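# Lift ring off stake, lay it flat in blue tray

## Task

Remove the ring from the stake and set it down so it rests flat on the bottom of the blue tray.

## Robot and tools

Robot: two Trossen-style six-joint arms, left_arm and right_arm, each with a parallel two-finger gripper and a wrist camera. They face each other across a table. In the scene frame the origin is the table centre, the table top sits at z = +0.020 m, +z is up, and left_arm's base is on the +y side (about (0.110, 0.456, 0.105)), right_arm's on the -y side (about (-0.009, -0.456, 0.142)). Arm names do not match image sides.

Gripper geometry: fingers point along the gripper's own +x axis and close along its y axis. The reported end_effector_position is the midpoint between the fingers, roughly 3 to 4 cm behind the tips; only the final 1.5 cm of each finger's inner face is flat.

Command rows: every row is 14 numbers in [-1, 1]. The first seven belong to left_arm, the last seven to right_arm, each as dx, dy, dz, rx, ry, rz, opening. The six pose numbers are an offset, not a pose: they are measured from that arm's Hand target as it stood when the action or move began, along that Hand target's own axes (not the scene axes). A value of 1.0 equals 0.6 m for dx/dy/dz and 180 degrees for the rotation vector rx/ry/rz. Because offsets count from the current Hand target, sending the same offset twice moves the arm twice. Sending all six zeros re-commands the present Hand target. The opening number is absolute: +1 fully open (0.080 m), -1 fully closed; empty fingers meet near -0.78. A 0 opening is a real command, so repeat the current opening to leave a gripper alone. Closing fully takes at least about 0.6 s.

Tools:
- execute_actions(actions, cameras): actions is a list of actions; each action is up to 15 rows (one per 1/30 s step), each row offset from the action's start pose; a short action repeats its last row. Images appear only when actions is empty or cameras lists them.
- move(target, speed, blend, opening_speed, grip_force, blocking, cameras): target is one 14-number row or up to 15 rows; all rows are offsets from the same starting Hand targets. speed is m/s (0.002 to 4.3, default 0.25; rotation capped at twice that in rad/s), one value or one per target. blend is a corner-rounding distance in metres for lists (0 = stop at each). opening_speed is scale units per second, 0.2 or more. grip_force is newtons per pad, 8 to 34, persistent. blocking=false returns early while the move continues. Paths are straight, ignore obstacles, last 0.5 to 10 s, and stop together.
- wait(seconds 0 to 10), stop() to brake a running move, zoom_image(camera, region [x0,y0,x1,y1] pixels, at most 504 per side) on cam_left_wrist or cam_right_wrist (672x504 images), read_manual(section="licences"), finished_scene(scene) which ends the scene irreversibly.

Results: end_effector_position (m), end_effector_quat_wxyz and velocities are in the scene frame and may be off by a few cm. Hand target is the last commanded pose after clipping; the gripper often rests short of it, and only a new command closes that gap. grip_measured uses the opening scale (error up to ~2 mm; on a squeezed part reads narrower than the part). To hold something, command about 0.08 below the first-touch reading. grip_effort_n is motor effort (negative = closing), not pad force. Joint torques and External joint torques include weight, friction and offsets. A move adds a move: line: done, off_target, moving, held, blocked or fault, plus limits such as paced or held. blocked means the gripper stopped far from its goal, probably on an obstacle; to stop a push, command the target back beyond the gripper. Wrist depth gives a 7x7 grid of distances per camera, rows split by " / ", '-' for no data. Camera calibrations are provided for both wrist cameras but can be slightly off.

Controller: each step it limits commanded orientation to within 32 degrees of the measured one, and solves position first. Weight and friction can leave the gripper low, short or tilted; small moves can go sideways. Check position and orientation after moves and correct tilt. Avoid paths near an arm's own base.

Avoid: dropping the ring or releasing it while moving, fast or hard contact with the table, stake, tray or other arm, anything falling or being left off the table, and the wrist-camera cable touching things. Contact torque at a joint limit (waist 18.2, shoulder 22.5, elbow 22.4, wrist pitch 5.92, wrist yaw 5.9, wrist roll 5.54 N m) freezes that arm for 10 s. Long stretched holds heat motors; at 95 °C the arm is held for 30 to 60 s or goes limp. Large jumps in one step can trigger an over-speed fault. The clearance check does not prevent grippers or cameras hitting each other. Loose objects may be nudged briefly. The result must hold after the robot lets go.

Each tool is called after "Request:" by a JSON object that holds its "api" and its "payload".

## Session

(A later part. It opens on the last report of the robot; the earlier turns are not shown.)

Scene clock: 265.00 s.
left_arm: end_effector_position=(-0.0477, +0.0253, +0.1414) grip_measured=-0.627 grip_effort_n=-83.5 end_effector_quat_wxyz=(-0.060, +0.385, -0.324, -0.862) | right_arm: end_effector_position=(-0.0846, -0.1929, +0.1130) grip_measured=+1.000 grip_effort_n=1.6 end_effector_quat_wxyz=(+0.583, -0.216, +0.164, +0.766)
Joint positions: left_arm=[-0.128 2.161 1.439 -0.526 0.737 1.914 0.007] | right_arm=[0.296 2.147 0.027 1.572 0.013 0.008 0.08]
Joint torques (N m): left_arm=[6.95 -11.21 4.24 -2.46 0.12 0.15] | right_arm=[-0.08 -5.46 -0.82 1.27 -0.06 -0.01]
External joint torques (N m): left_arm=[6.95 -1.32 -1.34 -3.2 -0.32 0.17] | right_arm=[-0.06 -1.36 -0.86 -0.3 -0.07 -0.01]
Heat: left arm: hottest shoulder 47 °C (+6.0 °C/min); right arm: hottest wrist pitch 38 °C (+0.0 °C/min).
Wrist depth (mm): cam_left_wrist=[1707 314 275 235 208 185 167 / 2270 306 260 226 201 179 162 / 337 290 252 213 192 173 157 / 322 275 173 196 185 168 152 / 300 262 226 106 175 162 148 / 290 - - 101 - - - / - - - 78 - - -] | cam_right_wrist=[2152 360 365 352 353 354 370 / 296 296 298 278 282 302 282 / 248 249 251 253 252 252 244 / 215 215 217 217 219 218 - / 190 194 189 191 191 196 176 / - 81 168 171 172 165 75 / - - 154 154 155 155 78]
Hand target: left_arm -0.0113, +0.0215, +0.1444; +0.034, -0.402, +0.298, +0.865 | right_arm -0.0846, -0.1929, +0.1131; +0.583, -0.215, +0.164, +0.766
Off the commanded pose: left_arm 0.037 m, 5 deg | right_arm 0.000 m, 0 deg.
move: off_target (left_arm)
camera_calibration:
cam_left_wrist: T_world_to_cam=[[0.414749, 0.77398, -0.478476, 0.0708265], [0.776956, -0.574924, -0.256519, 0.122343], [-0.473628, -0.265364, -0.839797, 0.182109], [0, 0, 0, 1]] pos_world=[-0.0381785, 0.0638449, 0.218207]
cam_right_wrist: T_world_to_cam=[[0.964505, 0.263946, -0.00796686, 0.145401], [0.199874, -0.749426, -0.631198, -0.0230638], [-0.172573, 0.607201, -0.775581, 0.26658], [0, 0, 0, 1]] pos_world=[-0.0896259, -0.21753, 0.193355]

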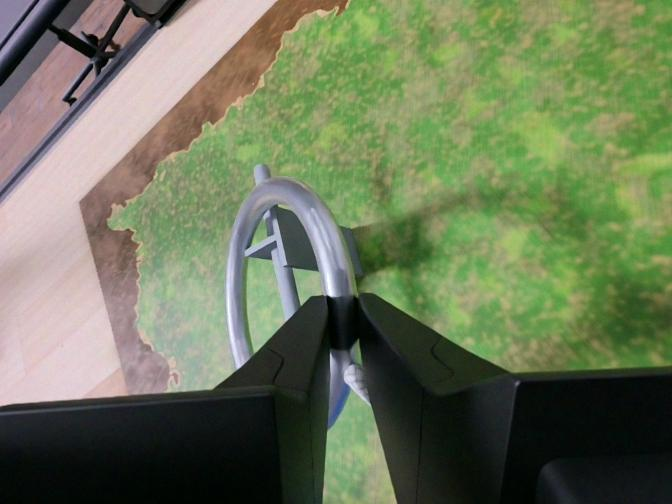

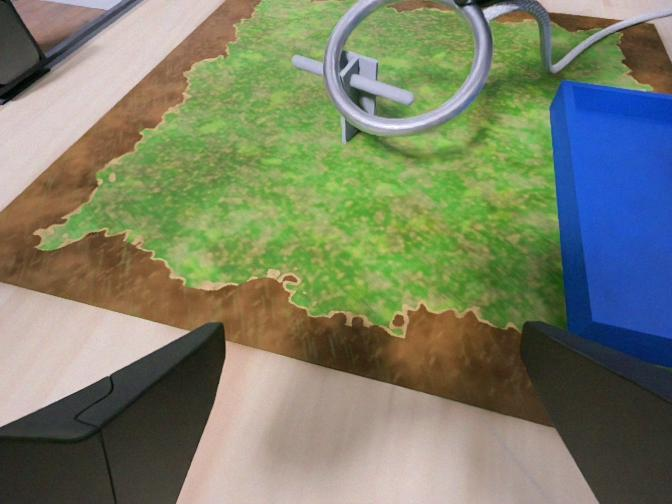

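Request:
{"api": "move", "payload": {"target": [-0.0285,0.0605,0.1003,0,0,0,-0.9,0,0,0,0,0,0,1], "speed": 0.08, "cameras": ["all"]}}

Scene clock: 271.77 s.
left_arm: end_effector_position=(-0.0511, +0.0303, +0.1973) grip_measured=-0.761 grip_effort_n=-81.6 end_effector_quat_wxyz=(-0.039, +0.403, -0.292, -0.867) | right_arm: end_effector_position=(-0.0846, -0.1929, +0.1130) grip_measured=+1.000 grip_effort_n=1.2 end_effector_quat_wxyz=(+0.583, -0.216, +0.164, +0.766)
Joint positions: left_arm=[-0.148 2.044 1.506 -0.679 0.694 1.803 0.001] | right_arm=[0.296 2.147 0.027 1.572 0.013 0.008 0.08]
Joint torques (N m): left_arm=[0.04 -9.73 6.7 0.52 0.53 -0.12] | right_arm=[-0.08 -5.46 -0.82 1.26 -0.06 0]
External joint torques (N m): left_arm=[0.03 -0.29 0.77 -0.25 0.12 -0.09] | right_arm=[-0.09 -1.34 -0.91 -0.33 -0.06 0]
Heat: left arm: hottest shoulder 46 °C (+3.0 °C/min); right arm: hottest wrist pitch 38 °C (+0.0 °C/min).
Wrist depth (mm): cam_left_wrist=[2142 1861 341 308 273 246 224 / 2122 381 332 293 264 237 218 / 425 364 315 273 248 229 211 / 400 347 303 231 245 224 205 / 375 329 297 94 234 217 198 / 367 327 - - - - - / - - - - - - -] | cam_right_wrist=[2172 363 364 367 368 370 371 / 297 294 297 266 299 295 279 / 248 249 250 251 252 253 261 / 215 216 217 217 218 218 209 / 191 195 191 191 192 196 183 / - 81 168 171 171 165 75 / - - 154 155 155 155 78]
Hand target: left_arm -0.0513, +0.0276, +0.2043; +0.034, -0.402, +0.298, +0.865 | right_arm -0.0846, -0.1929, +0.1131; +0.583, -0.215, +0.164, +0.766
Off the commanded pose: left_arm 0.008 m, 1 deg | right_arm 0.000 m, 0 deg.
move: done
camera_calibration:
cam_left_wrist: T_world_to_cam=[[0.364465, 0.821516, -0.438494, 0.0831886], [0.821285, -0.505521, -0.264459, 0.14398], [-0.438925, -0.263742, -0.858944, 0.234412], [0, 0, 0, 1]] pos_world=[-0.0456789, 0.0662684, 0.275901]
cam_right_wrist: T_world_to_cam=[[0.964505, 0.263946, -0.00796686, 0.145401], [0.199874, -0.749426, -0.631198, -0.0230638], [-0.172573, 0.607201, -0.775581, 0.26658], [0, 0, 0, 1]] pos_world=[-0.0896259, -0.21753, 0.193355]

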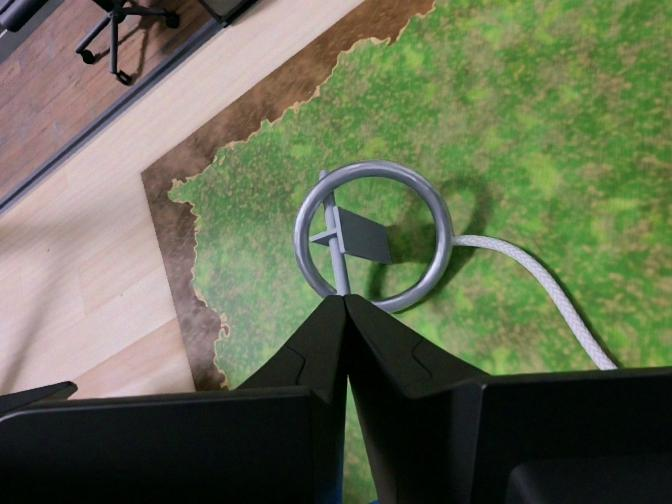

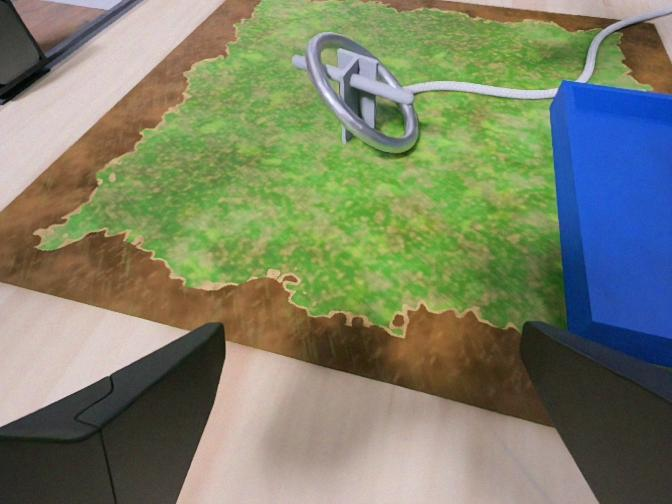

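Request:
{"api": "zoom_image", "payload": {"camera": "cam_right_wrist", "region": [260, 10, 460, 170]}}

Request:
{"api": "zoom_image", "payload": {"camera": "cam_left_wrist", "region": [270, 140, 480, 320]}}

Scaled by 2.520 from the camera's 672x504 image, which has a finer 960x720 frame.

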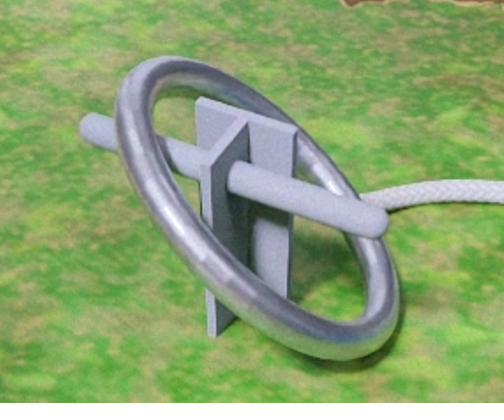

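Scaled by 2.400 from the camera's 672x504 image, which has a finer 960x720 frame.

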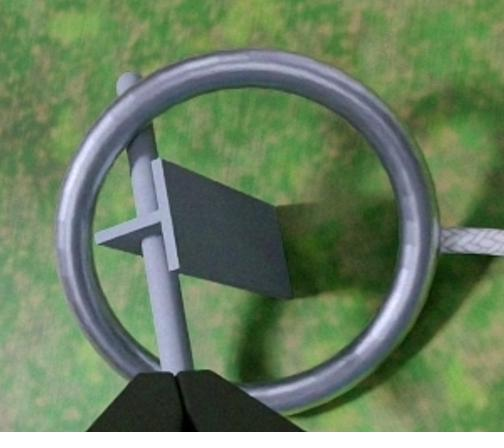

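Request:
{"api": "move", "payload": {"target": [0.134,0.0345,0.144,-0.55,0.279,0.04,0.0,0,0,0,0,0,0,1], "cameras": ["all"]}}

Scene clock: 300.50 s.
left_arm: end_effector_position=(-0.1672, +0.0452, +0.2028) grip_measured=-0.003 grip_effort_n=12.8 end_effector_quat_wxyz=(+0.446, +0.518, +0.417, -0.599) | right_arm: end_effector_position=(-0.0846, -0.1929, +0.1130) grip_measured=+1.000 grip_effort_n=1.2 end_effector_quat_wxyz=(+0.583, -0.216, +0.164, +0.766)
Joint positions: left_arm=[-0.594 2.429 2.341 -1.361 -0.003 -0.34 0.035] | right_arm=[0.296 2.147 0.027 1.572 0.013 0.008 0.08]
Joint torques (N m): left_arm=[-0.13 -9.45 6.66 0.61 0.05 -0.14] | right_arm=[-0.08 -5.47 -0.81 1.27 -0.06 0]
External joint torques (N m): left_arm=[-0.06 2.39 0.75 0.08 0.08 -0.14] | right_arm=[-0.07 -1.37 -0.88 -0.31 -0.07 -0.01]
Heat: left arm: hottest shoulder 44 °C (-1.0 °C/min); right arm: hottest wrist pitch 38 °C (+0.0 °C/min).
Wrist depth (mm): cam_left_wrist=[206 208 210 213 217 220 224 / 214 217 218 224 228 231 234 / 222 223 224 232 237 242 246 / 232 236 237 245 250 253 257 / 240 246 245 256 98 263 272 / - - 71 270 - - - / - - 275 285 - - -] | cam_right_wrist=[2092 360 365 364 365 367 371 / 294 295 297 265 301 299 288 / 249 249 250 252 252 252 - / 215 216 217 218 218 218 206 / 190 194 191 192 192 197 - / - 81 168 172 171 165 75 / - - 154 155 156 156 78]
Hand target: left_arm -0.1701, +0.0431, +0.1999; +0.433, +0.559, +0.433, -0.559 | right_arm -0.0846, -0.1929, +0.1131; +0.583, -0.215, +0.164, +0.766
Off the commanded pose: left_arm 0.005 m, 7 deg | right_arm 0.000 m, 0 deg.
joint sent to its limit (left arm) — joint 3 (elbow), upper limit, where the elbow is as straight as it goes. The joint targets are off in orientation, not in position.
move: off_target (left_arm)
camera_calibration:
cam_left_wrist: T_world_to_cam=[[-0.953021, 0.285864, 0.100166, -0.189625], [0.299101, 0.940353, 0.162095, 0.00916691], [-0.0478549, 0.184439, -0.981678, 0.262087], [0, 0, 0, 1]] pos_world=[-0.170916, -0.00275253, 0.274793]
cam_right_wrist: T_world_to_cam=[[0.964505, 0.263946, -0.00796686, 0.145401], [0.199874, -0.749426, -0.631198, -0.0230638], [-0.172573, 0.607201, -0.775581, 0.26658], [0, 0, 0, 1]] pos_world=[-0.0896259, -0.21753, 0.193355]

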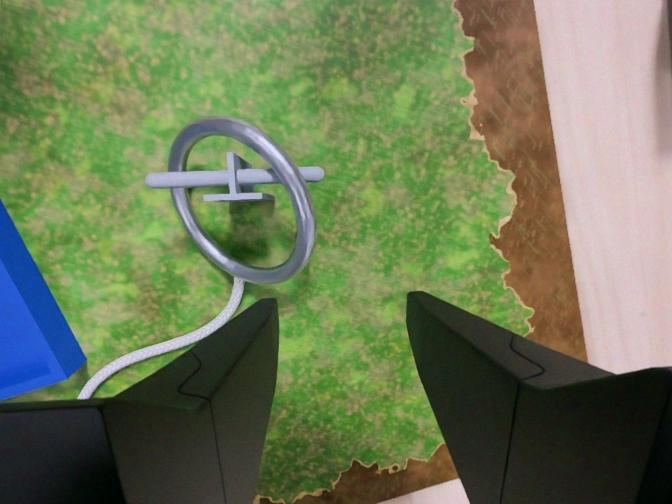

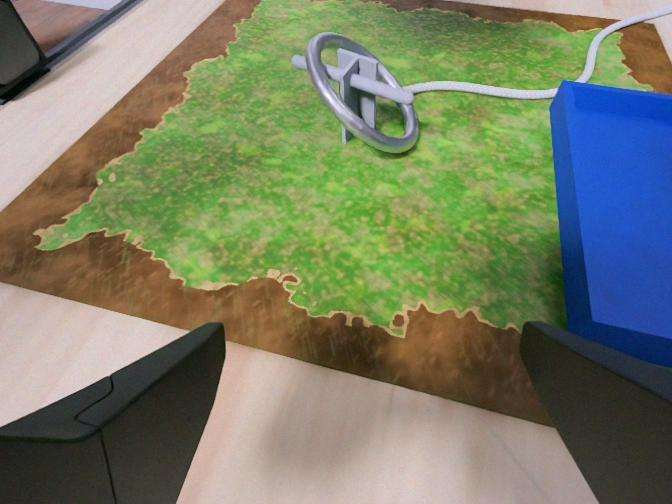

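Request:
{"api": "move", "payload": {"target": [0.108,0.011,0.030,0,0,0,0.0,0,0,0,0,0,0,1], "speed": 0.12, "cameras": ["all"]}}

Scene clock: 308.70 s.
left_arm: end_effector_position=(-0.1676, +0.0262, +0.1381) grip_measured=-0.003 grip_effort_n=12.8 end_effector_quat_wxyz=(+0.443, +0.532, +0.423, -0.585) | right_arm: end_effector_position=(-0.0846, -0.1929, +0.1130) grip_measured=+1.000 grip_effort_n=1.6 end_effector_quat_wxyz=(+0.583, -0.216, +0.164, +0.766)
Joint positions: left_arm=[-0.573 2.569 2.345 -1.266 -0.002 -0.323 0.035] | right_arm=[0.296 2.147 0.027 1.572 0.013 0.008 0.08]
Joint torques (N m): left_arm=[0.3 -10.27 6.18 0.53 0.03 0.12] | right_arm=[-0.07 -5.46 -0.82 1.26 -0.06 0]
External joint torques (N m): left_arm=[0.32 2.16 0.26 0.04 0.05 0.12] | right_arm=[-0.08 -1.38 -0.9 -0.3 -0.06 0]
Heat: left arm: hottest shoulder 44 °C (-1.0 °C/min); right arm: hottest wrist pitch 38 °C (+0.0 °C/min).
Wrist depth (mm): cam_left_wrist=[146 147 150 151 153 155 157 / 153 155 157 158 160 162 165 / 161 159 161 167 169 172 174 / 169 151 145 172 178 181 183 / 178 179 178 185 97 190 195 / - - 71 198 78 - - / - - 203 210 207 - -] | cam_right_wrist=[363 361 365 348 368 368 369 / 295 296 297 264 300 302 284 / 248 251 250 251 250 246 236 / 215 216 216 217 218 220 213 / 190 195 190 191 192 197 178 / - 81 168 171 171 165 75 / - - 154 155 155 156 78]
Hand target: left_arm -0.1681, +0.0239, +0.1352; +0.433, +0.559, +0.433, -0.559 | right_arm -0.0846, -0.1929, +0.1131; +0.583, -0.215, +0.164, +0.766
Off the commanded pose: left_arm 0.004 m, 5 deg | right_arm 0.000 m, 0 deg.
joint sent to its limit (left arm) — joint 3 (elbow), upper limit, where the elbow is as straight as it goes. The joint targets are off in orientation, not in position.
move: off_target (left_arm)
camera_calibration:
cam_left_wrist: T_world_to_cam=[[-0.95634, 0.278684, 0.0880324, -0.176716], [0.291069, 0.935352, 0.200984, 0.0310854], [-0.0263303, 0.217832, -0.975631, 0.203976], [0, 0, 0, 1]] pos_world=[-0.172678, -0.0242603, 0.208314]
cam_right_wrist: T_world_to_cam=[[0.964505, 0.263946, -0.00796686, 0.145401], [0.199874, -0.749426, -0.631198, -0.0230638], [-0.172573, 0.607201, -0.775581, 0.26658], [0, 0, 0, 1]] pos_world=[-0.0896259, -0.21753, 0.193355]

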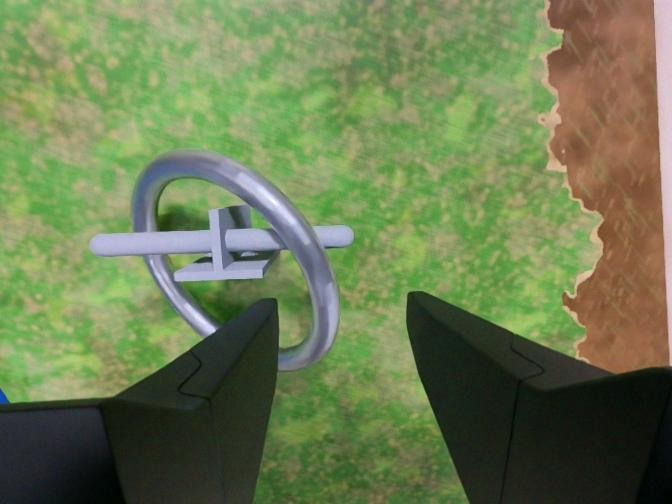

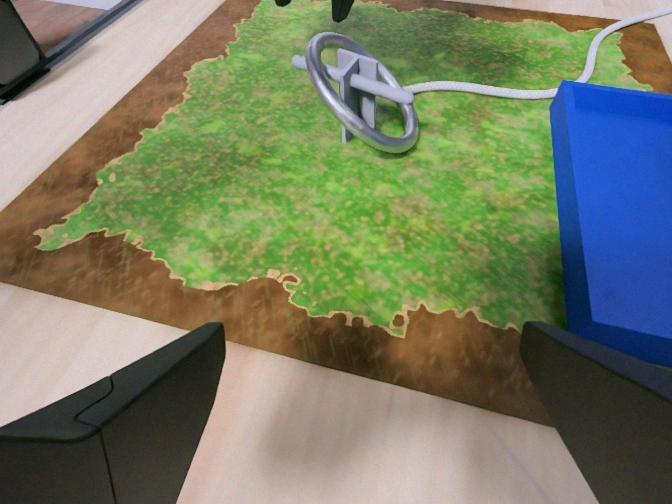

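Request:
{"api": "move", "payload": {"target": [0.042,0.006,-0.005,0,0,0,0.0,0,0,0,0,0,0,1], "speed": 0.06, "cameras": ["all"]}}

Scene clock: 314.30 s.
left_arm: end_effector_position=(-0.1642, +0.0281, +0.1142) grip_measured=-0.003 grip_effort_n=12.8 end_effector_quat_wxyz=(+0.438, +0.548, +0.428, -0.570) | right_arm: end_effector_position=(-0.0846, -0.1929, +0.1130) grip_measured=+1.000 grip_effort_n=1.6 end_effector_quat_wxyz=(+0.583, -0.216, +0.164, +0.766)
Joint positions: left_arm=[-0.57 2.618 2.345 -1.263 -0.002 -0.318 0.035] | right_arm=[0.296 2.147 0.027 1.572 0.013 0.008 0.08]
Joint torques (N m): left_arm=[0.28 -10.17 6.09 0.44 0.04 0.12] | right_arm=[-0.07 -5.46 -0.81 1.27 -0.06 0]
External joint torques (N m): left_arm=[0.29 2.47 0.23 0.03 0.06 0.12] | right_arm=[-0.08 -1.37 -0.88 -0.3 -0.06 -0.01]
Heat: left arm: hottest shoulder 44 °C (-2.0 °C/min); right arm: hottest wrist pitch 38 °C (+0.0 °C/min).
Wrist depth (mm): cam_left_wrist=[124 125 126 127 128 130 131 / 129 131 133 134 136 136 138 / 138 114 94 142 143 146 147 / 143 129 101 147 153 154 156 / 156 155 96 158 97 164 168 / - - 71 174 78 - - / - - 179 186 185 - -] | cam_right_wrist=[331 345 361 249 367 370 370 / 296 296 297 264 298 301 281 / 248 250 250 250 252 246 239 / 216 216 217 216 218 218 212 / 190 195 190 191 192 197 179 / - 81 167 170 172 165 75 / - - 155 155 155 155 78]
Hand target: left_arm -0.1639, +0.0259, +0.1099; +0.433, +0.559, +0.433, -0.559 | right_arm -0.0846, -0.1929, +0.1131; +0.583, -0.215, +0.164, +0.766
Off the commanded pose: left_arm 0.005 m, 2 deg | right_arm 0.000 m, 0 deg.
joint sent to its limit (left arm) — joint 3 (elbow), upper limit, where the elbow is as straight as it goes. The joint targets still meet the commanded pose.
move: done
camera_calibration:
cam_left_wrist: T_world_to_cam=[[-0.957967, 0.277026, 0.0745346, -0.170625], [0.286874, 0.926296, 0.244293, 0.0277184], [-0.00136562, 0.255407, -0.966833, 0.18232], [0, 0, 0, 1]] pos_world=[-0.171156, -0.0249737, 0.182219]
cam_right_wrist: T_world_to_cam=[[0.964505, 0.263946, -0.00796686, 0.145401], [0.199874, -0.749426, -0.631198, -0.0230638], [-0.172573, 0.607201, -0.775581, 0.26658], [0, 0, 0, 1]] pos_world=[-0.0896259, -0.21753, 0.193355]

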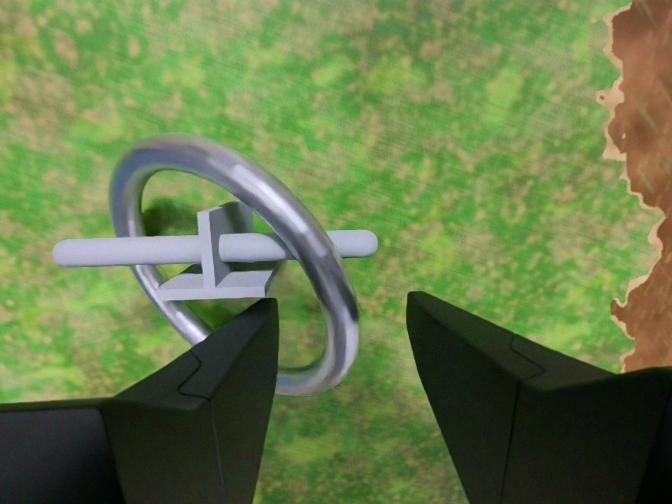

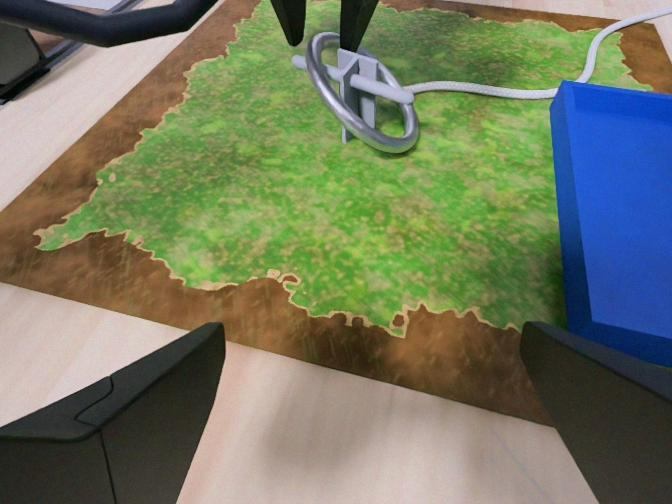

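Request:
{"api": "move", "payload": {"target": [0,0,0,0,0,0,-0.95,0,0,0,0,0,0,1], "opening_speed": 1.2, "cameras": ["all"]}}

Scene clock: 319.17 s.
left_arm: end_effector_position=(-0.1640, +0.0275, +0.1143) grip_measured=-0.624 grip_effort_n=-83.5 end_effector_quat_wxyz=(+0.438, +0.547, +0.428, -0.571) | right_arm: end_effector_position=(-0.0846, -0.1929, +0.1130) grip_measured=+1.000 grip_effort_n=1.6 end_effector_quat_wxyz=(+0.583, -0.216, +0.164, +0.766)
Joint positions: left_arm=[-0.568 2.618 2.345 -1.262 -0.001 -0.317 0.007] | right_arm=[0.296 2.147 0.027 1.572 0.013 0.008 0.08]
Joint torques (N m): left_arm=[0.22 -10.16 6.11 0.32 -0.01 0.08] | right_arm=[-0.08 -5.46 -0.81 1.26 -0.06 0]
External joint torques (N m): left_arm=[0.21 2.46 0.27 -0.06 0.02 0.08] | right_arm=[-0.06 -1.36 -0.89 -0.32 -0.06 -0.01]
Heat: left arm: hottest shoulder 45 °C (-2.0 °C/min); right arm: hottest wrist pitch 38 °C (+0.0 °C/min).
Wrist depth (mm): cam_left_wrist=[124 125 126 128 129 130 131 / 129 130 132 135 136 137 139 / 138 131 95 142 144 146 148 / 143 136 104 102 153 155 157 / 156 158 150 99 161 166 168 / - - - - - - - / - - - 181 - - -] | cam_right_wrist=[- 332 366 243 368 369 371 / 294 294 297 265 296 303 283 / 249 250 251 251 254 253 236 / 216 216 217 217 218 218 213 / 191 195 191 191 191 197 177 / - 81 167 172 172 164 75 / - - 154 154 155 155 78]
Hand target: left_arm -0.1639, +0.0258, +0.1099; +0.433, +0.559, +0.433, -0.559 | right_arm -0.0846, -0.1929, +0.1131; +0.583, -0.215, +0.164, +0.766
Off the commanded pose: left_arm 0.005 m, 2 deg | right_arm 0.000 m, 0 deg.
joint sent to its limit (left arm) — joint 3 (elbow), upper limit, where the elbow is as straight as it goes. The joint targets still meet the commanded pose.
move: done
camera_calibration:
cam_left_wrist: T_world_to_cam=[[-0.957823, 0.277076, 0.0761826, -0.170353], [0.28734, 0.926538, 0.242825, 0.0284833], [-0.00330509, 0.254473, -0.967074, 0.182263], [0, 0, 0, 1]] pos_world=[-0.17075, -0.0255709, 0.182323]
cam_right_wrist: T_world_to_cam=[[0.964505, 0.263946, -0.00796686, 0.145401], [0.199874, -0.749426, -0.631198, -0.0230638], [-0.172573, 0.607201, -0.775581, 0.26658], [0, 0, 0, 1]] pos_world=[-0.0896259, -0.21753, 0.193355]

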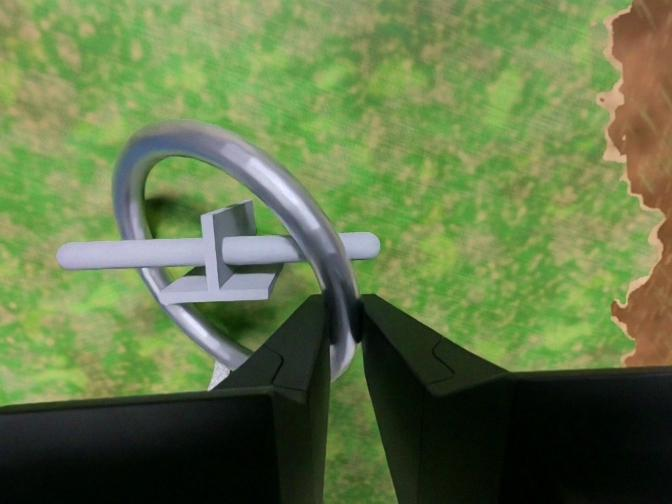

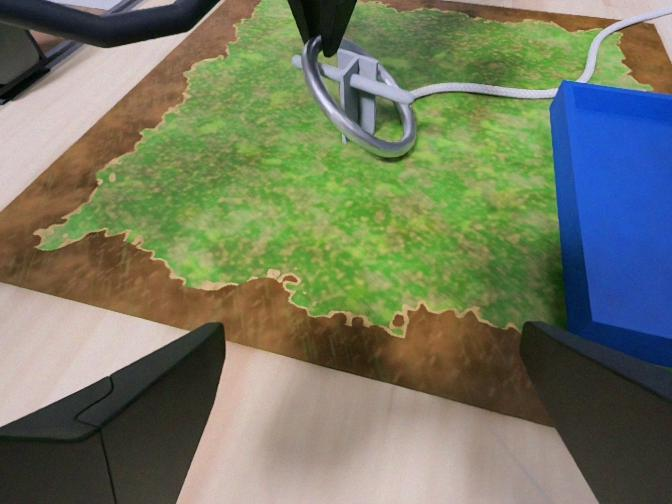

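Request:
{"api": "move", "payload": {"target": [[-0.03,0,0,0,0,0,-0.95,0,0,0,0,0,0,1],[-0.04,0.12,0,0,0,0,-0.95,0,0,0,0,0,0,1],[-0.05,0.17,0,0,0,0,-0.95,0,0,0,0,0,0,1]], "speed": 0.06, "blend": 0.003, "cameras": ["all"]}}

Scene clock: 327.93 s.
left_arm: end_effector_position=(-0.0672, +0.0003, +0.1354) grip_measured=-0.624 grip_effort_n=-83.5 end_effector_quat_wxyz=(+0.431, +0.560, +0.435, -0.558) | right_arm: end_effector_position=(-0.0846, -0.1929, +0.1130) grip_measured=+1.000 grip_effort_n=1.2 end_effector_quat_wxyz=(+0.583, -0.216, +0.164, +0.766)
Joint positions: left_arm=[-0.369 2.541 2.284 -1.32 0.003 -0.118 0.007] | right_arm=[0.296 2.147 0.027 1.572 0.013 0.008 0.08]
Joint torques (N m): left_arm=[0.32 -12.89 4.24 0.26 -0.14 0.12] | right_arm=[-0.07 -5.46 -0.8 1.27 -0.06 0]
External joint torques (N m): left_arm=[0.32 -0.64 -1.56 -0.09 -0.13 0.12] | right_arm=[-0.07 -1.37 -0.84 -0.3 -0.06 -0.01]
Heat: left arm: hottest shoulder 47 °C (+0.0 °C/min); right arm: hottest wrist pitch 38 °C (+0.0 °C/min).
Wrist depth (mm): cam_left_wrist=[137 141 142 143 145 147 148 / 131 146 150 152 154 156 157 / 154 128 91 162 164 162 166 / 163 153 174 172 177 180 181 / - 175 180 100 187 193 196 / - - - - - - - / - - - - - - -] | cam_right_wrist=[2001 363 362 367 353 - 372 / 297 296 298 277 298 184 - / 249 248 251 252 251 253 - / 215 215 216 218 218 218 - / 190 194 191 190 192 197 180 / - 81 168 171 171 164 75 / - - 154 155 155 155 78]
Hand target: left_arm -0.0651, +0.0004, +0.1399; +0.433, +0.559, +0.433, -0.559 | right_arm -0.0846, -0.1929, +0.1131; +0.583, -0.215, +0.164, +0.766
Off the commanded pose: left_arm 0.005 m, 0 deg | right_arm 0.000 m, 0 deg.
move: done
camera_calibration:
cam_left_wrist: T_world_to_cam=[[-0.959194, 0.274154, 0.0691774, -0.0709334], [0.282406, 0.916896, 0.282044, 0.0150449], [0.0138951, 0.290071, -0.956904, 0.209706], [0, 0, 0, 1]] pos_world=[-0.0752016, -0.0551776, 0.201332]
cam_right_wrist: T_world_to_cam=[[0.964505, 0.263946, -0.00796686, 0.145401], [0.199874, -0.749426, -0.631198, -0.0230638], [-0.172573, 0.607201, -0.775581, 0.26658], [0, 0, 0, 1]] pos_world=[-0.0896259, -0.21753, 0.193355]

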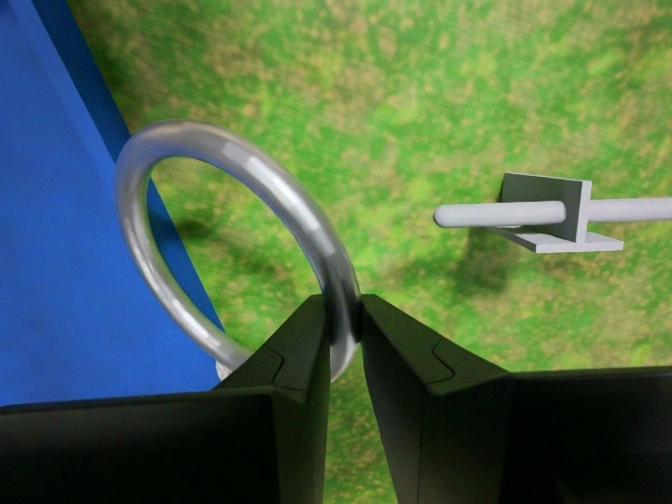

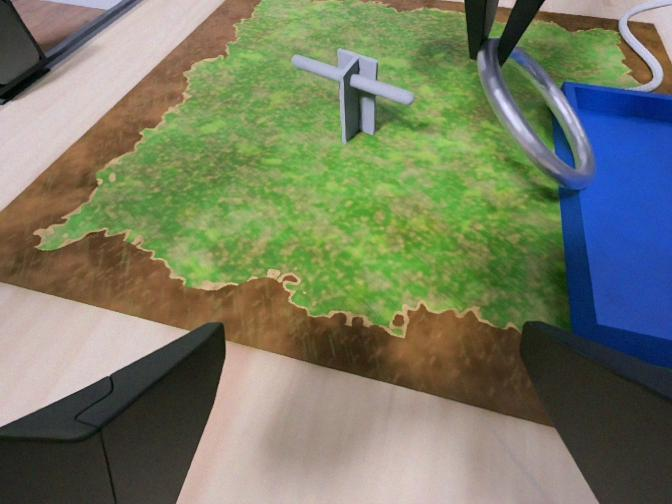

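Request:
{"api": "move", "payload": {"target": [[-0.1,0.02,0,0,0,0,-0.95,0,0,0,0,0,0,1],[-0.1,0.188,-0.04,0,0,0,-0.95,0,0,0,0,0,0,1]], "speed": 0.12, "blend": 0.02, "cameras": ["all"]}}

Scene clock: 342.73 s.
left_arm: end_effector_position=(+0.0498, -0.0054, +0.1948) grip_measured=-0.624 grip_effort_n=-83.5 end_effector_quat_wxyz=(+0.431, +0.560, +0.437, -0.556) | right_arm: end_effector_position=(-0.0846, -0.1929, +0.1130) grip_measured=+1.000 grip_effort_n=1.6 end_effector_quat_wxyz=(+0.583, -0.216, +0.164, +0.766)
Joint positions: left_arm=[-0.128 2.41 2.282 -1.451 0.002 0.119 0.007] | right_arm=[0.296 2.147 0.027 1.572 0.013 0.008 0.08]
Joint torques (N m): left_arm=[-0.01 -12.48 4.3 0.37 -0.07 0.13] | right_arm=[-0.07 -5.45 -0.81 1.27 -0.06 0]
External joint torques (N m): left_arm=[-0.01 -0.99 -1.4 0.04 -0.07 0.13] | right_arm=[-0.09 -1.37 -0.83 -0.3 -0.06 0]
Heat: left arm: hottest shoulder 49 °C (+4.0 °C/min); right arm: hottest wrist pitch 38 °C (+0.0 °C/min).
Wrist depth (mm): cam_left_wrist=[187 187 189 191 197 201 204 / 196 195 198 202 207 215 217 / 211 120 90 214 221 230 233 / 222 226 234 235 237 246 251 / 249 235 - 98 246 266 273 / 264 - - - - - - / - - - - - - -] | cam_right_wrist=[2193 363 364 369 369 370 371 / 294 296 298 278 300 301 280 / 250 251 251 252 252 252 238 / 214 216 215 217 218 218 218 / 190 194 191 192 192 197 190 / - 81 166 171 171 165 75 / - - 155 155 155 155 78]
Hand target: left_arm +0.0502, -0.0045, +0.1999; +0.434, +0.559, +0.433, -0.559 | right_arm -0.0846, -0.1929, +0.1131; +0.583, -0.215, +0.164, +0.766
Off the commanded pose: left_arm 0.005 m, 1 deg | right_arm 0.000 m, 0 deg.
move: done
camera_calibration:
cam_left_wrist: T_world_to_cam=[[-0.960166, 0.270575, 0.0697927, 0.0385753], [0.279127, 0.917081, 0.284694, -0.0298724], [0.0130256, 0.292835, -0.956074, 0.266521], [0, 0, 0, 1]] pos_world=[0.0419053, -0.0610888, 0.260626]
cam_right_wrist: T_world_to_cam=[[0.964505, 0.263946, -0.00796686, 0.145401], [0.199874, -0.749426, -0.631198, -0.0230638], [-0.172573, 0.607201, -0.775581, 0.26658], [0, 0, 0, 1]] pos_world=[-0.0896259, -0.21753, 0.193355]

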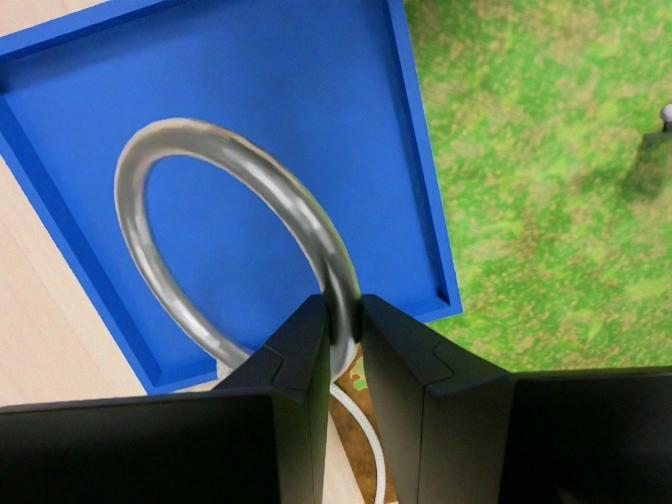

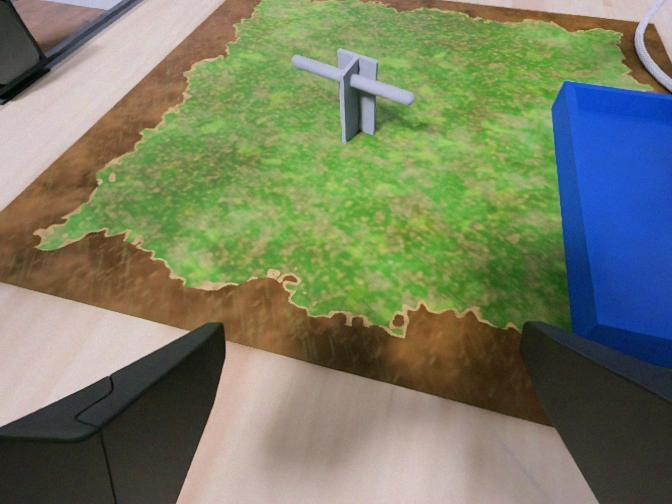

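Request:
{"api": "move", "payload": {"target": [0.105,0.011,0.022,0,0,0,-0.95,0,0,0,0,0,0,1], "speed": 0.1}}

Request:
{"api": "move", "payload": {"target": [0.08,0,0,0,0,0,-0.75,0,0,0,0,0,0,1], "speed": 0.03, "grip_force": [10,34], "cameras": ["all"]}}

Scene clock: 355.37 s.
left_arm: end_effector_position=(+0.0514, -0.0199, +0.1411) grip_measured=-0.624 grip_effort_n=-83.5 end_effector_quat_wxyz=(+0.435, +0.556, +0.431, -0.562) | right_arm: end_effector_position=(-0.0846, -0.1929, +0.1130) grip_measured=+1.000 grip_effort_n=1.6 end_effector_quat_wxyz=(+0.583, -0.216, +0.164, +0.766)
Joint positions: left_arm=[-0.121 2.463 2.162 -1.26 0.002 0.13 0.007] | right_arm=[0.296 2.147 0.027 1.572 0.013 0.008 0.08]
Joint torques (N m): left_arm=[0.27 -10.37 4.64 0.4 -0.06 0.13] | right_arm=[-0.08 -5.46 -0.81 1.27 -0.06 0]
External joint torques (N m): left_arm=[0.09 1.35 -1.07 0.05 -0.05 0.13] | right_arm=[-0.05 -1.34 -0.86 -0.31 -0.07 0]
Heat: left arm: hottest shoulder 54 °C (+9.1 °C/min); right arm: hottest wrist pitch 38 °C (+0.0 °C/min). Fold the left arm in close to its base, or ease its load, before you think long.
Wrist depth (mm): cam_left_wrist=[127 142 142 144 146 153 155 / 149 147 149 152 154 162 165 / 157 126 91 160 162 173 176 / - 166 172 169 174 185 188 / 179 183 - 98 186 198 203 / - - - - - - - / - - - - - - -] | cam_right_wrist=[348 364 365 369 371 371 370 / 294 295 297 276 298 301 284 / 250 250 250 251 252 253 - / 216 216 216 217 218 218 203 / 191 195 191 192 191 197 186 / - 81 168 172 171 165 75 / - - 154 155 155 156 78]
Hand target: left_arm +0.0532, -0.0190, +0.1370; +0.434, +0.559, +0.433, -0.559 | right_arm -0.0846, -0.1929, +0.1131; +0.583, -0.215, +0.164, +0.766
Off the commanded pose: left_arm 0.005 m, 1 deg | right_arm 0.000 m, 0 deg.
MOTOR HOT: joint 2 (shoulder) of the left arm reports 54 °C; the controller stops that arm at 95 °C. To cool a motor, set the load down, stop pushing, or move to a pose that needs little force.
move: done

Scene clock: 357.33 s.
left_arm: end_effector_position=(+0.0507, -0.0244, +0.1015) grip_measured=-0.581 grip_effort_n=-36.0 end_effector_quat_wxyz=(+0.441, +0.550, +0.425, -0.568) | right_arm: end_effector_position=(-0.0846, -0.1929, +0.1130) grip_measured=+1.000 grip_effort_n=1.2 end_effector_quat_wxyz=(+0.583, -0.216, +0.164, +0.766)
Joint positions: left_arm=[-0.121 2.487 2.048 -1.099 0.003 0.131 0.009] | right_arm=[0.296 2.147 0.027 1.572 0.013 0.008 0.08]
Joint torques (N m): left_arm=[0.27 -8.96 3.71 0.34 -0.08 0.1] | right_arm=[-0.06 -5.45 -0.82 1.26 -0.06 0]
External joint torques (N m): left_arm=[0.35 3.1 -2.11 -0.08 -0.09 0.1] | right_arm=[-0.08 -1.37 -0.88 -0.3 -0.06 -0.01]
Heat: left arm: hottest shoulder 54 °C (+9.1 °C/min); right arm: hottest wrist pitch 38 °C (+0.0 °C/min). Fold the left arm in close to its base, or ease its load, before you think long.
Wrist depth (mm): cam_left_wrist=[- 110 111 111 111 120 121 / - 114 117 120 118 126 128 / 104 112 89 123 127 132 136 / 118 130 133 133 136 140 145 / - 136 - 100 141 149 155 / - - - 108 - - - / - - - - - - -] | cam_right_wrist=[2092 364 365 364 366 372 351 / 295 297 299 277 300 300 279 / 249 251 250 251 252 255 - / 215 216 217 217 219 219 214 / 190 194 191 191 191 197 191 / - 82 168 171 171 166 75 / - - 155 155 155 155 78]
Hand target: left_arm +0.0531, -0.0191, +0.0891; +0.433, +0.559, +0.433, -0.559 | right_arm -0.0846, -0.1929, +0.1131; +0.583, -0.215, +0.164, +0.766
Off the commanded pose: left_arm 0.014 m, 2 deg | right_arm 0.000 m, 0 deg.
MOTOR HOT: still on. Joint 2 (shoulder) of the left arm reports 54 °C.
grip_force (N): 10, 34
move: off_target (left_arm)
camera_calibration:
cam_left_wrist: T_world_to_cam=[[-0.958603, 0.277453, 0.0640387, 0.0518084], [0.284619, 0.926898, 0.244648, 0.0178785], [0.00852095, 0.252747, -0.967495, 0.183265], [0, 0, 0, 1]] pos_world=[0.0430135, -0.0772655, 0.169616]
cam_right_wrist: T_world_to_cam=[[0.964505, 0.263946, -0.00796686, 0.145401], [0.199874, -0.749426, -0.631198, -0.0230638], [-0.172573, 0.607201, -0.775581, 0.26658], [0, 0, 0, 1]] pos_world=[-0.0896259, -0.21753, 0.193355]

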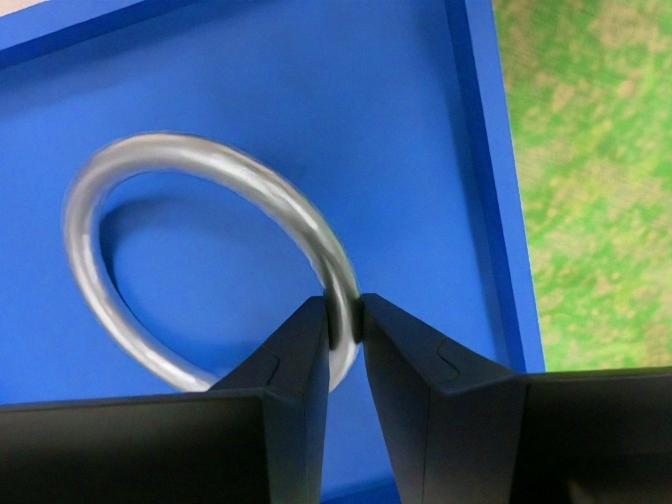

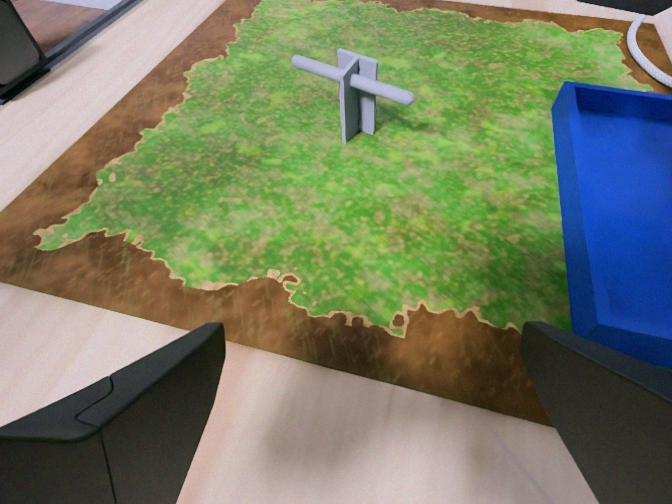

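Request:
{"api": "move", "payload": {"target": [0.045,0,0,0,0,0,-0.75,0,0,0,0,0,0,1], "speed": 0.03, "cameras": ["cam_left_wrist"]}}

Scene clock: 362.47 s.
left_arm: end_effector_position=(+0.0508, -0.0252, +0.0749) grip_measured=-0.581 grip_effort_n=-36.0 end_effector_quat_wxyz=(+0.441, +0.551, +0.425, -0.568) | right_arm: end_effector_position=(-0.0846, -0.1929, +0.1130) grip_measured=+1.000 grip_effort_n=1.2 end_effector_quat_wxyz=(+0.583, -0.216, +0.164, +0.766)
Joint positions: left_arm=[-0.121 2.522 2.004 -1.02 0.001 0.131 0.009] | right_arm=[0.296 2.147 0.027 1.572 0.013 0.008 0.08]
Joint torques (N m): left_arm=[0.31 -8.92 3.58 0.44 -0.02 0.09] | right_arm=[-0.07 -5.46 -0.81 1.27 -0.06 0]
External joint torques (N m): left_arm=[0.33 3.18 -2.14 0.02 -0.03 0.09] | right_arm=[-0.08 -1.35 -0.88 -0.31 -0.06 -0.01]
Heat: left arm: hottest shoulder 53 °C (+9.1 °C/min); right arm: hottest wrist pitch 38 °C (+0.0 °C/min). Fold the left arm in close to its base, or ease its load, before you think long.
Wrist depth (mm): cam_left_wrist=[- 88 87 88 87 78 96 / - 92 92 93 95 87 102 / - 86 89 97 100 99 108 / - 102 104 105 106 107 115 / 109 110 - 99 112 113 124 / - 115 - 107 - - - / - - - 131 - - -] | cam_right_wrist=[2193 362 363 366 367 351 160 / 296 294 296 279 300 302 275 / 249 250 251 253 252 252 - / 215 216 217 218 218 217 205 / 191 195 191 191 192 197 190 / - 81 167 172 171 165 75 / - - 154 154 155 155 78]
Hand target: left_arm +0.0531, -0.0192, +0.0620; +0.433, +0.559, +0.433, -0.559 | right_arm -0.0846, -0.1929, +0.1131; +0.583, -0.215, +0.164, +0.766
Off the commanded pose: left_arm 0.014 m, 2 deg | right_arm 0.000 m, 0 deg.
MOTOR HOT: still on. Joint 2 (shoulder) of the left arm reports 53 °C.
grip_force (N): 10, 34
move: off_target (left_arm)
camera_calibration:
cam_left_wrist: T_world_to_cam=[[-0.958613, 0.277775, 0.0624691, 0.0540808], [0.284533, 0.926854, 0.244915, 0.0250867], [0.0101318, 0.252554, -0.96753, 0.157553], [0, 0, 0, 1]] pos_world=[0.0431083, -0.0780646, 0.142915]
Images, in order (width x height): cam_left_wrist 672x504.

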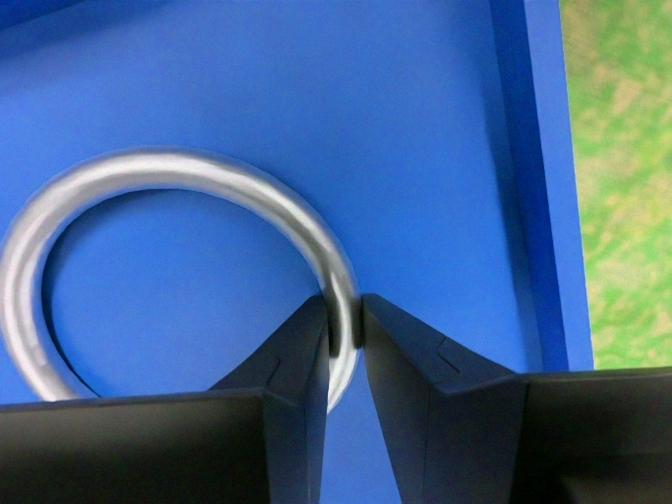

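Request:
{"api": "move", "payload": {"target": [[0.006,0,0,0,0,0,-0.75,0,0,0,0,0,0,1],[0.006,0,0,0,0,0,-0.2,0,0,0,0,0,0,1],[-0.15,0,0,0,0,0,-0.2,0,0,0,0,0,0,1]], "speed": [0.03,0.03,0.1], "opening_speed": 0.5, "cameras": ["cam_left_wrist"]}}

Scene clock: 371.17 s.
left_arm: end_effector_position=(+0.0545, -0.0168, +0.1468) grip_measured=-0.203 grip_effort_n=12.8 end_effector_quat_wxyz=(+0.431, +0.562, +0.437, -0.555) | right_arm: end_effector_position=(-0.0846, -0.1929, +0.1130) grip_measured=+1.000 grip_effort_n=1.6 end_effector_quat_wxyz=(+0.583, -0.216, +0.164, +0.766)
Joint positions: left_arm=[-0.116 2.469 2.197 -1.311 -0.002 0.131 0.026] | right_arm=[0.296 2.147 0.027 1.572 0.013 0.008 0.08]
Joint torques (N m): left_arm=[-0.1 -11.55 6.43 -0.05 0.09 0.09] | right_arm=[-0.07 -5.47 -0.81 1.26 -0.06 0]
External joint torques (N m): left_arm=[-0.09 0.31 0.68 -0.36 0.09 0.09] | right_arm=[-0.07 -1.41 -0.86 -0.29 -0.06 0]
Heat: left arm: hottest shoulder 51 °C (+8.1 °C/min); right arm: hottest wrist pitch 38 °C (+0.0 °C/min). Fold the left arm in close to its base, or ease its load, before you think long.
Wrist depth (mm): cam_left_wrist=[130 145 147 149 148 157 160 / 153 154 152 157 159 168 170 / - 163 170 167 168 180 182 / 175 174 181 178 183 193 194 / 184 189 177 194 92 206 211 / - - 72 206 - - - / - - 72 241 71 - -] | cam_right_wrist=[2092 361 361 368 367 371 370 / 294 295 297 277 300 300 280 / 248 251 251 252 252 253 - / 215 215 217 217 218 218 210 / 190 194 191 192 192 196 191 / - 81 167 172 172 166 75 / - - 154 155 155 156 78]
Hand target: left_arm +0.0531, -0.0190, +0.1521; +0.433, +0.559, +0.432, -0.560 | right_arm -0.0846, -0.1929, +0.1131; +0.583, -0.215, +0.164, +0.766
Off the commanded pose: left_arm 0.006 m, 1 deg | right_arm 0.000 m, 0 deg.
MOTOR HOT: still on. Joint 2 (shoulder) of the left arm reports 51 °C.
grip_force (N): 10, 34
move: done; target 2's new opening was sent with left_arm's hand 0.017 m and 2 deg from that target
camera_calibration:
cam_left_wrist: T_world_to_cam=[[-0.960422, 0.270472, 0.0665967, 0.0501762], [0.27803, 0.916223, 0.288503, -0.00757384], [0.0170145, 0.2956, -0.95516, 0.223494], [0, 0, 0, 1]] pos_world=[0.0464934, -0.0726969, 0.212317]
Images, in order (width x height): cam_left_wrist 672x504.

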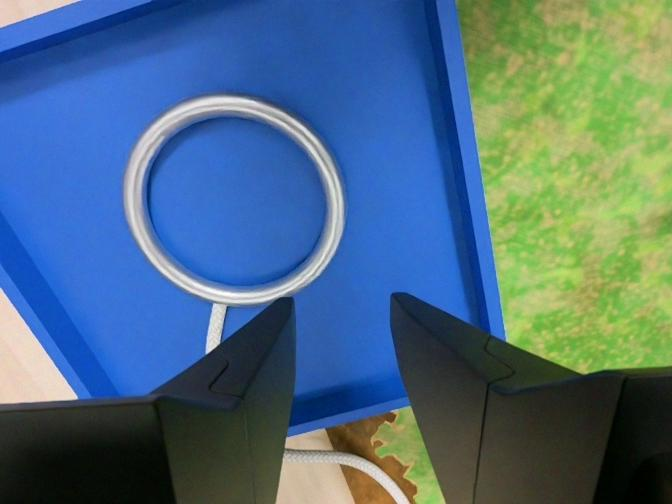

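Flat in the tray.

Request:
{"api": "finished_scene", "payload": {"scene": 1}}

The scene is finished: the task was done.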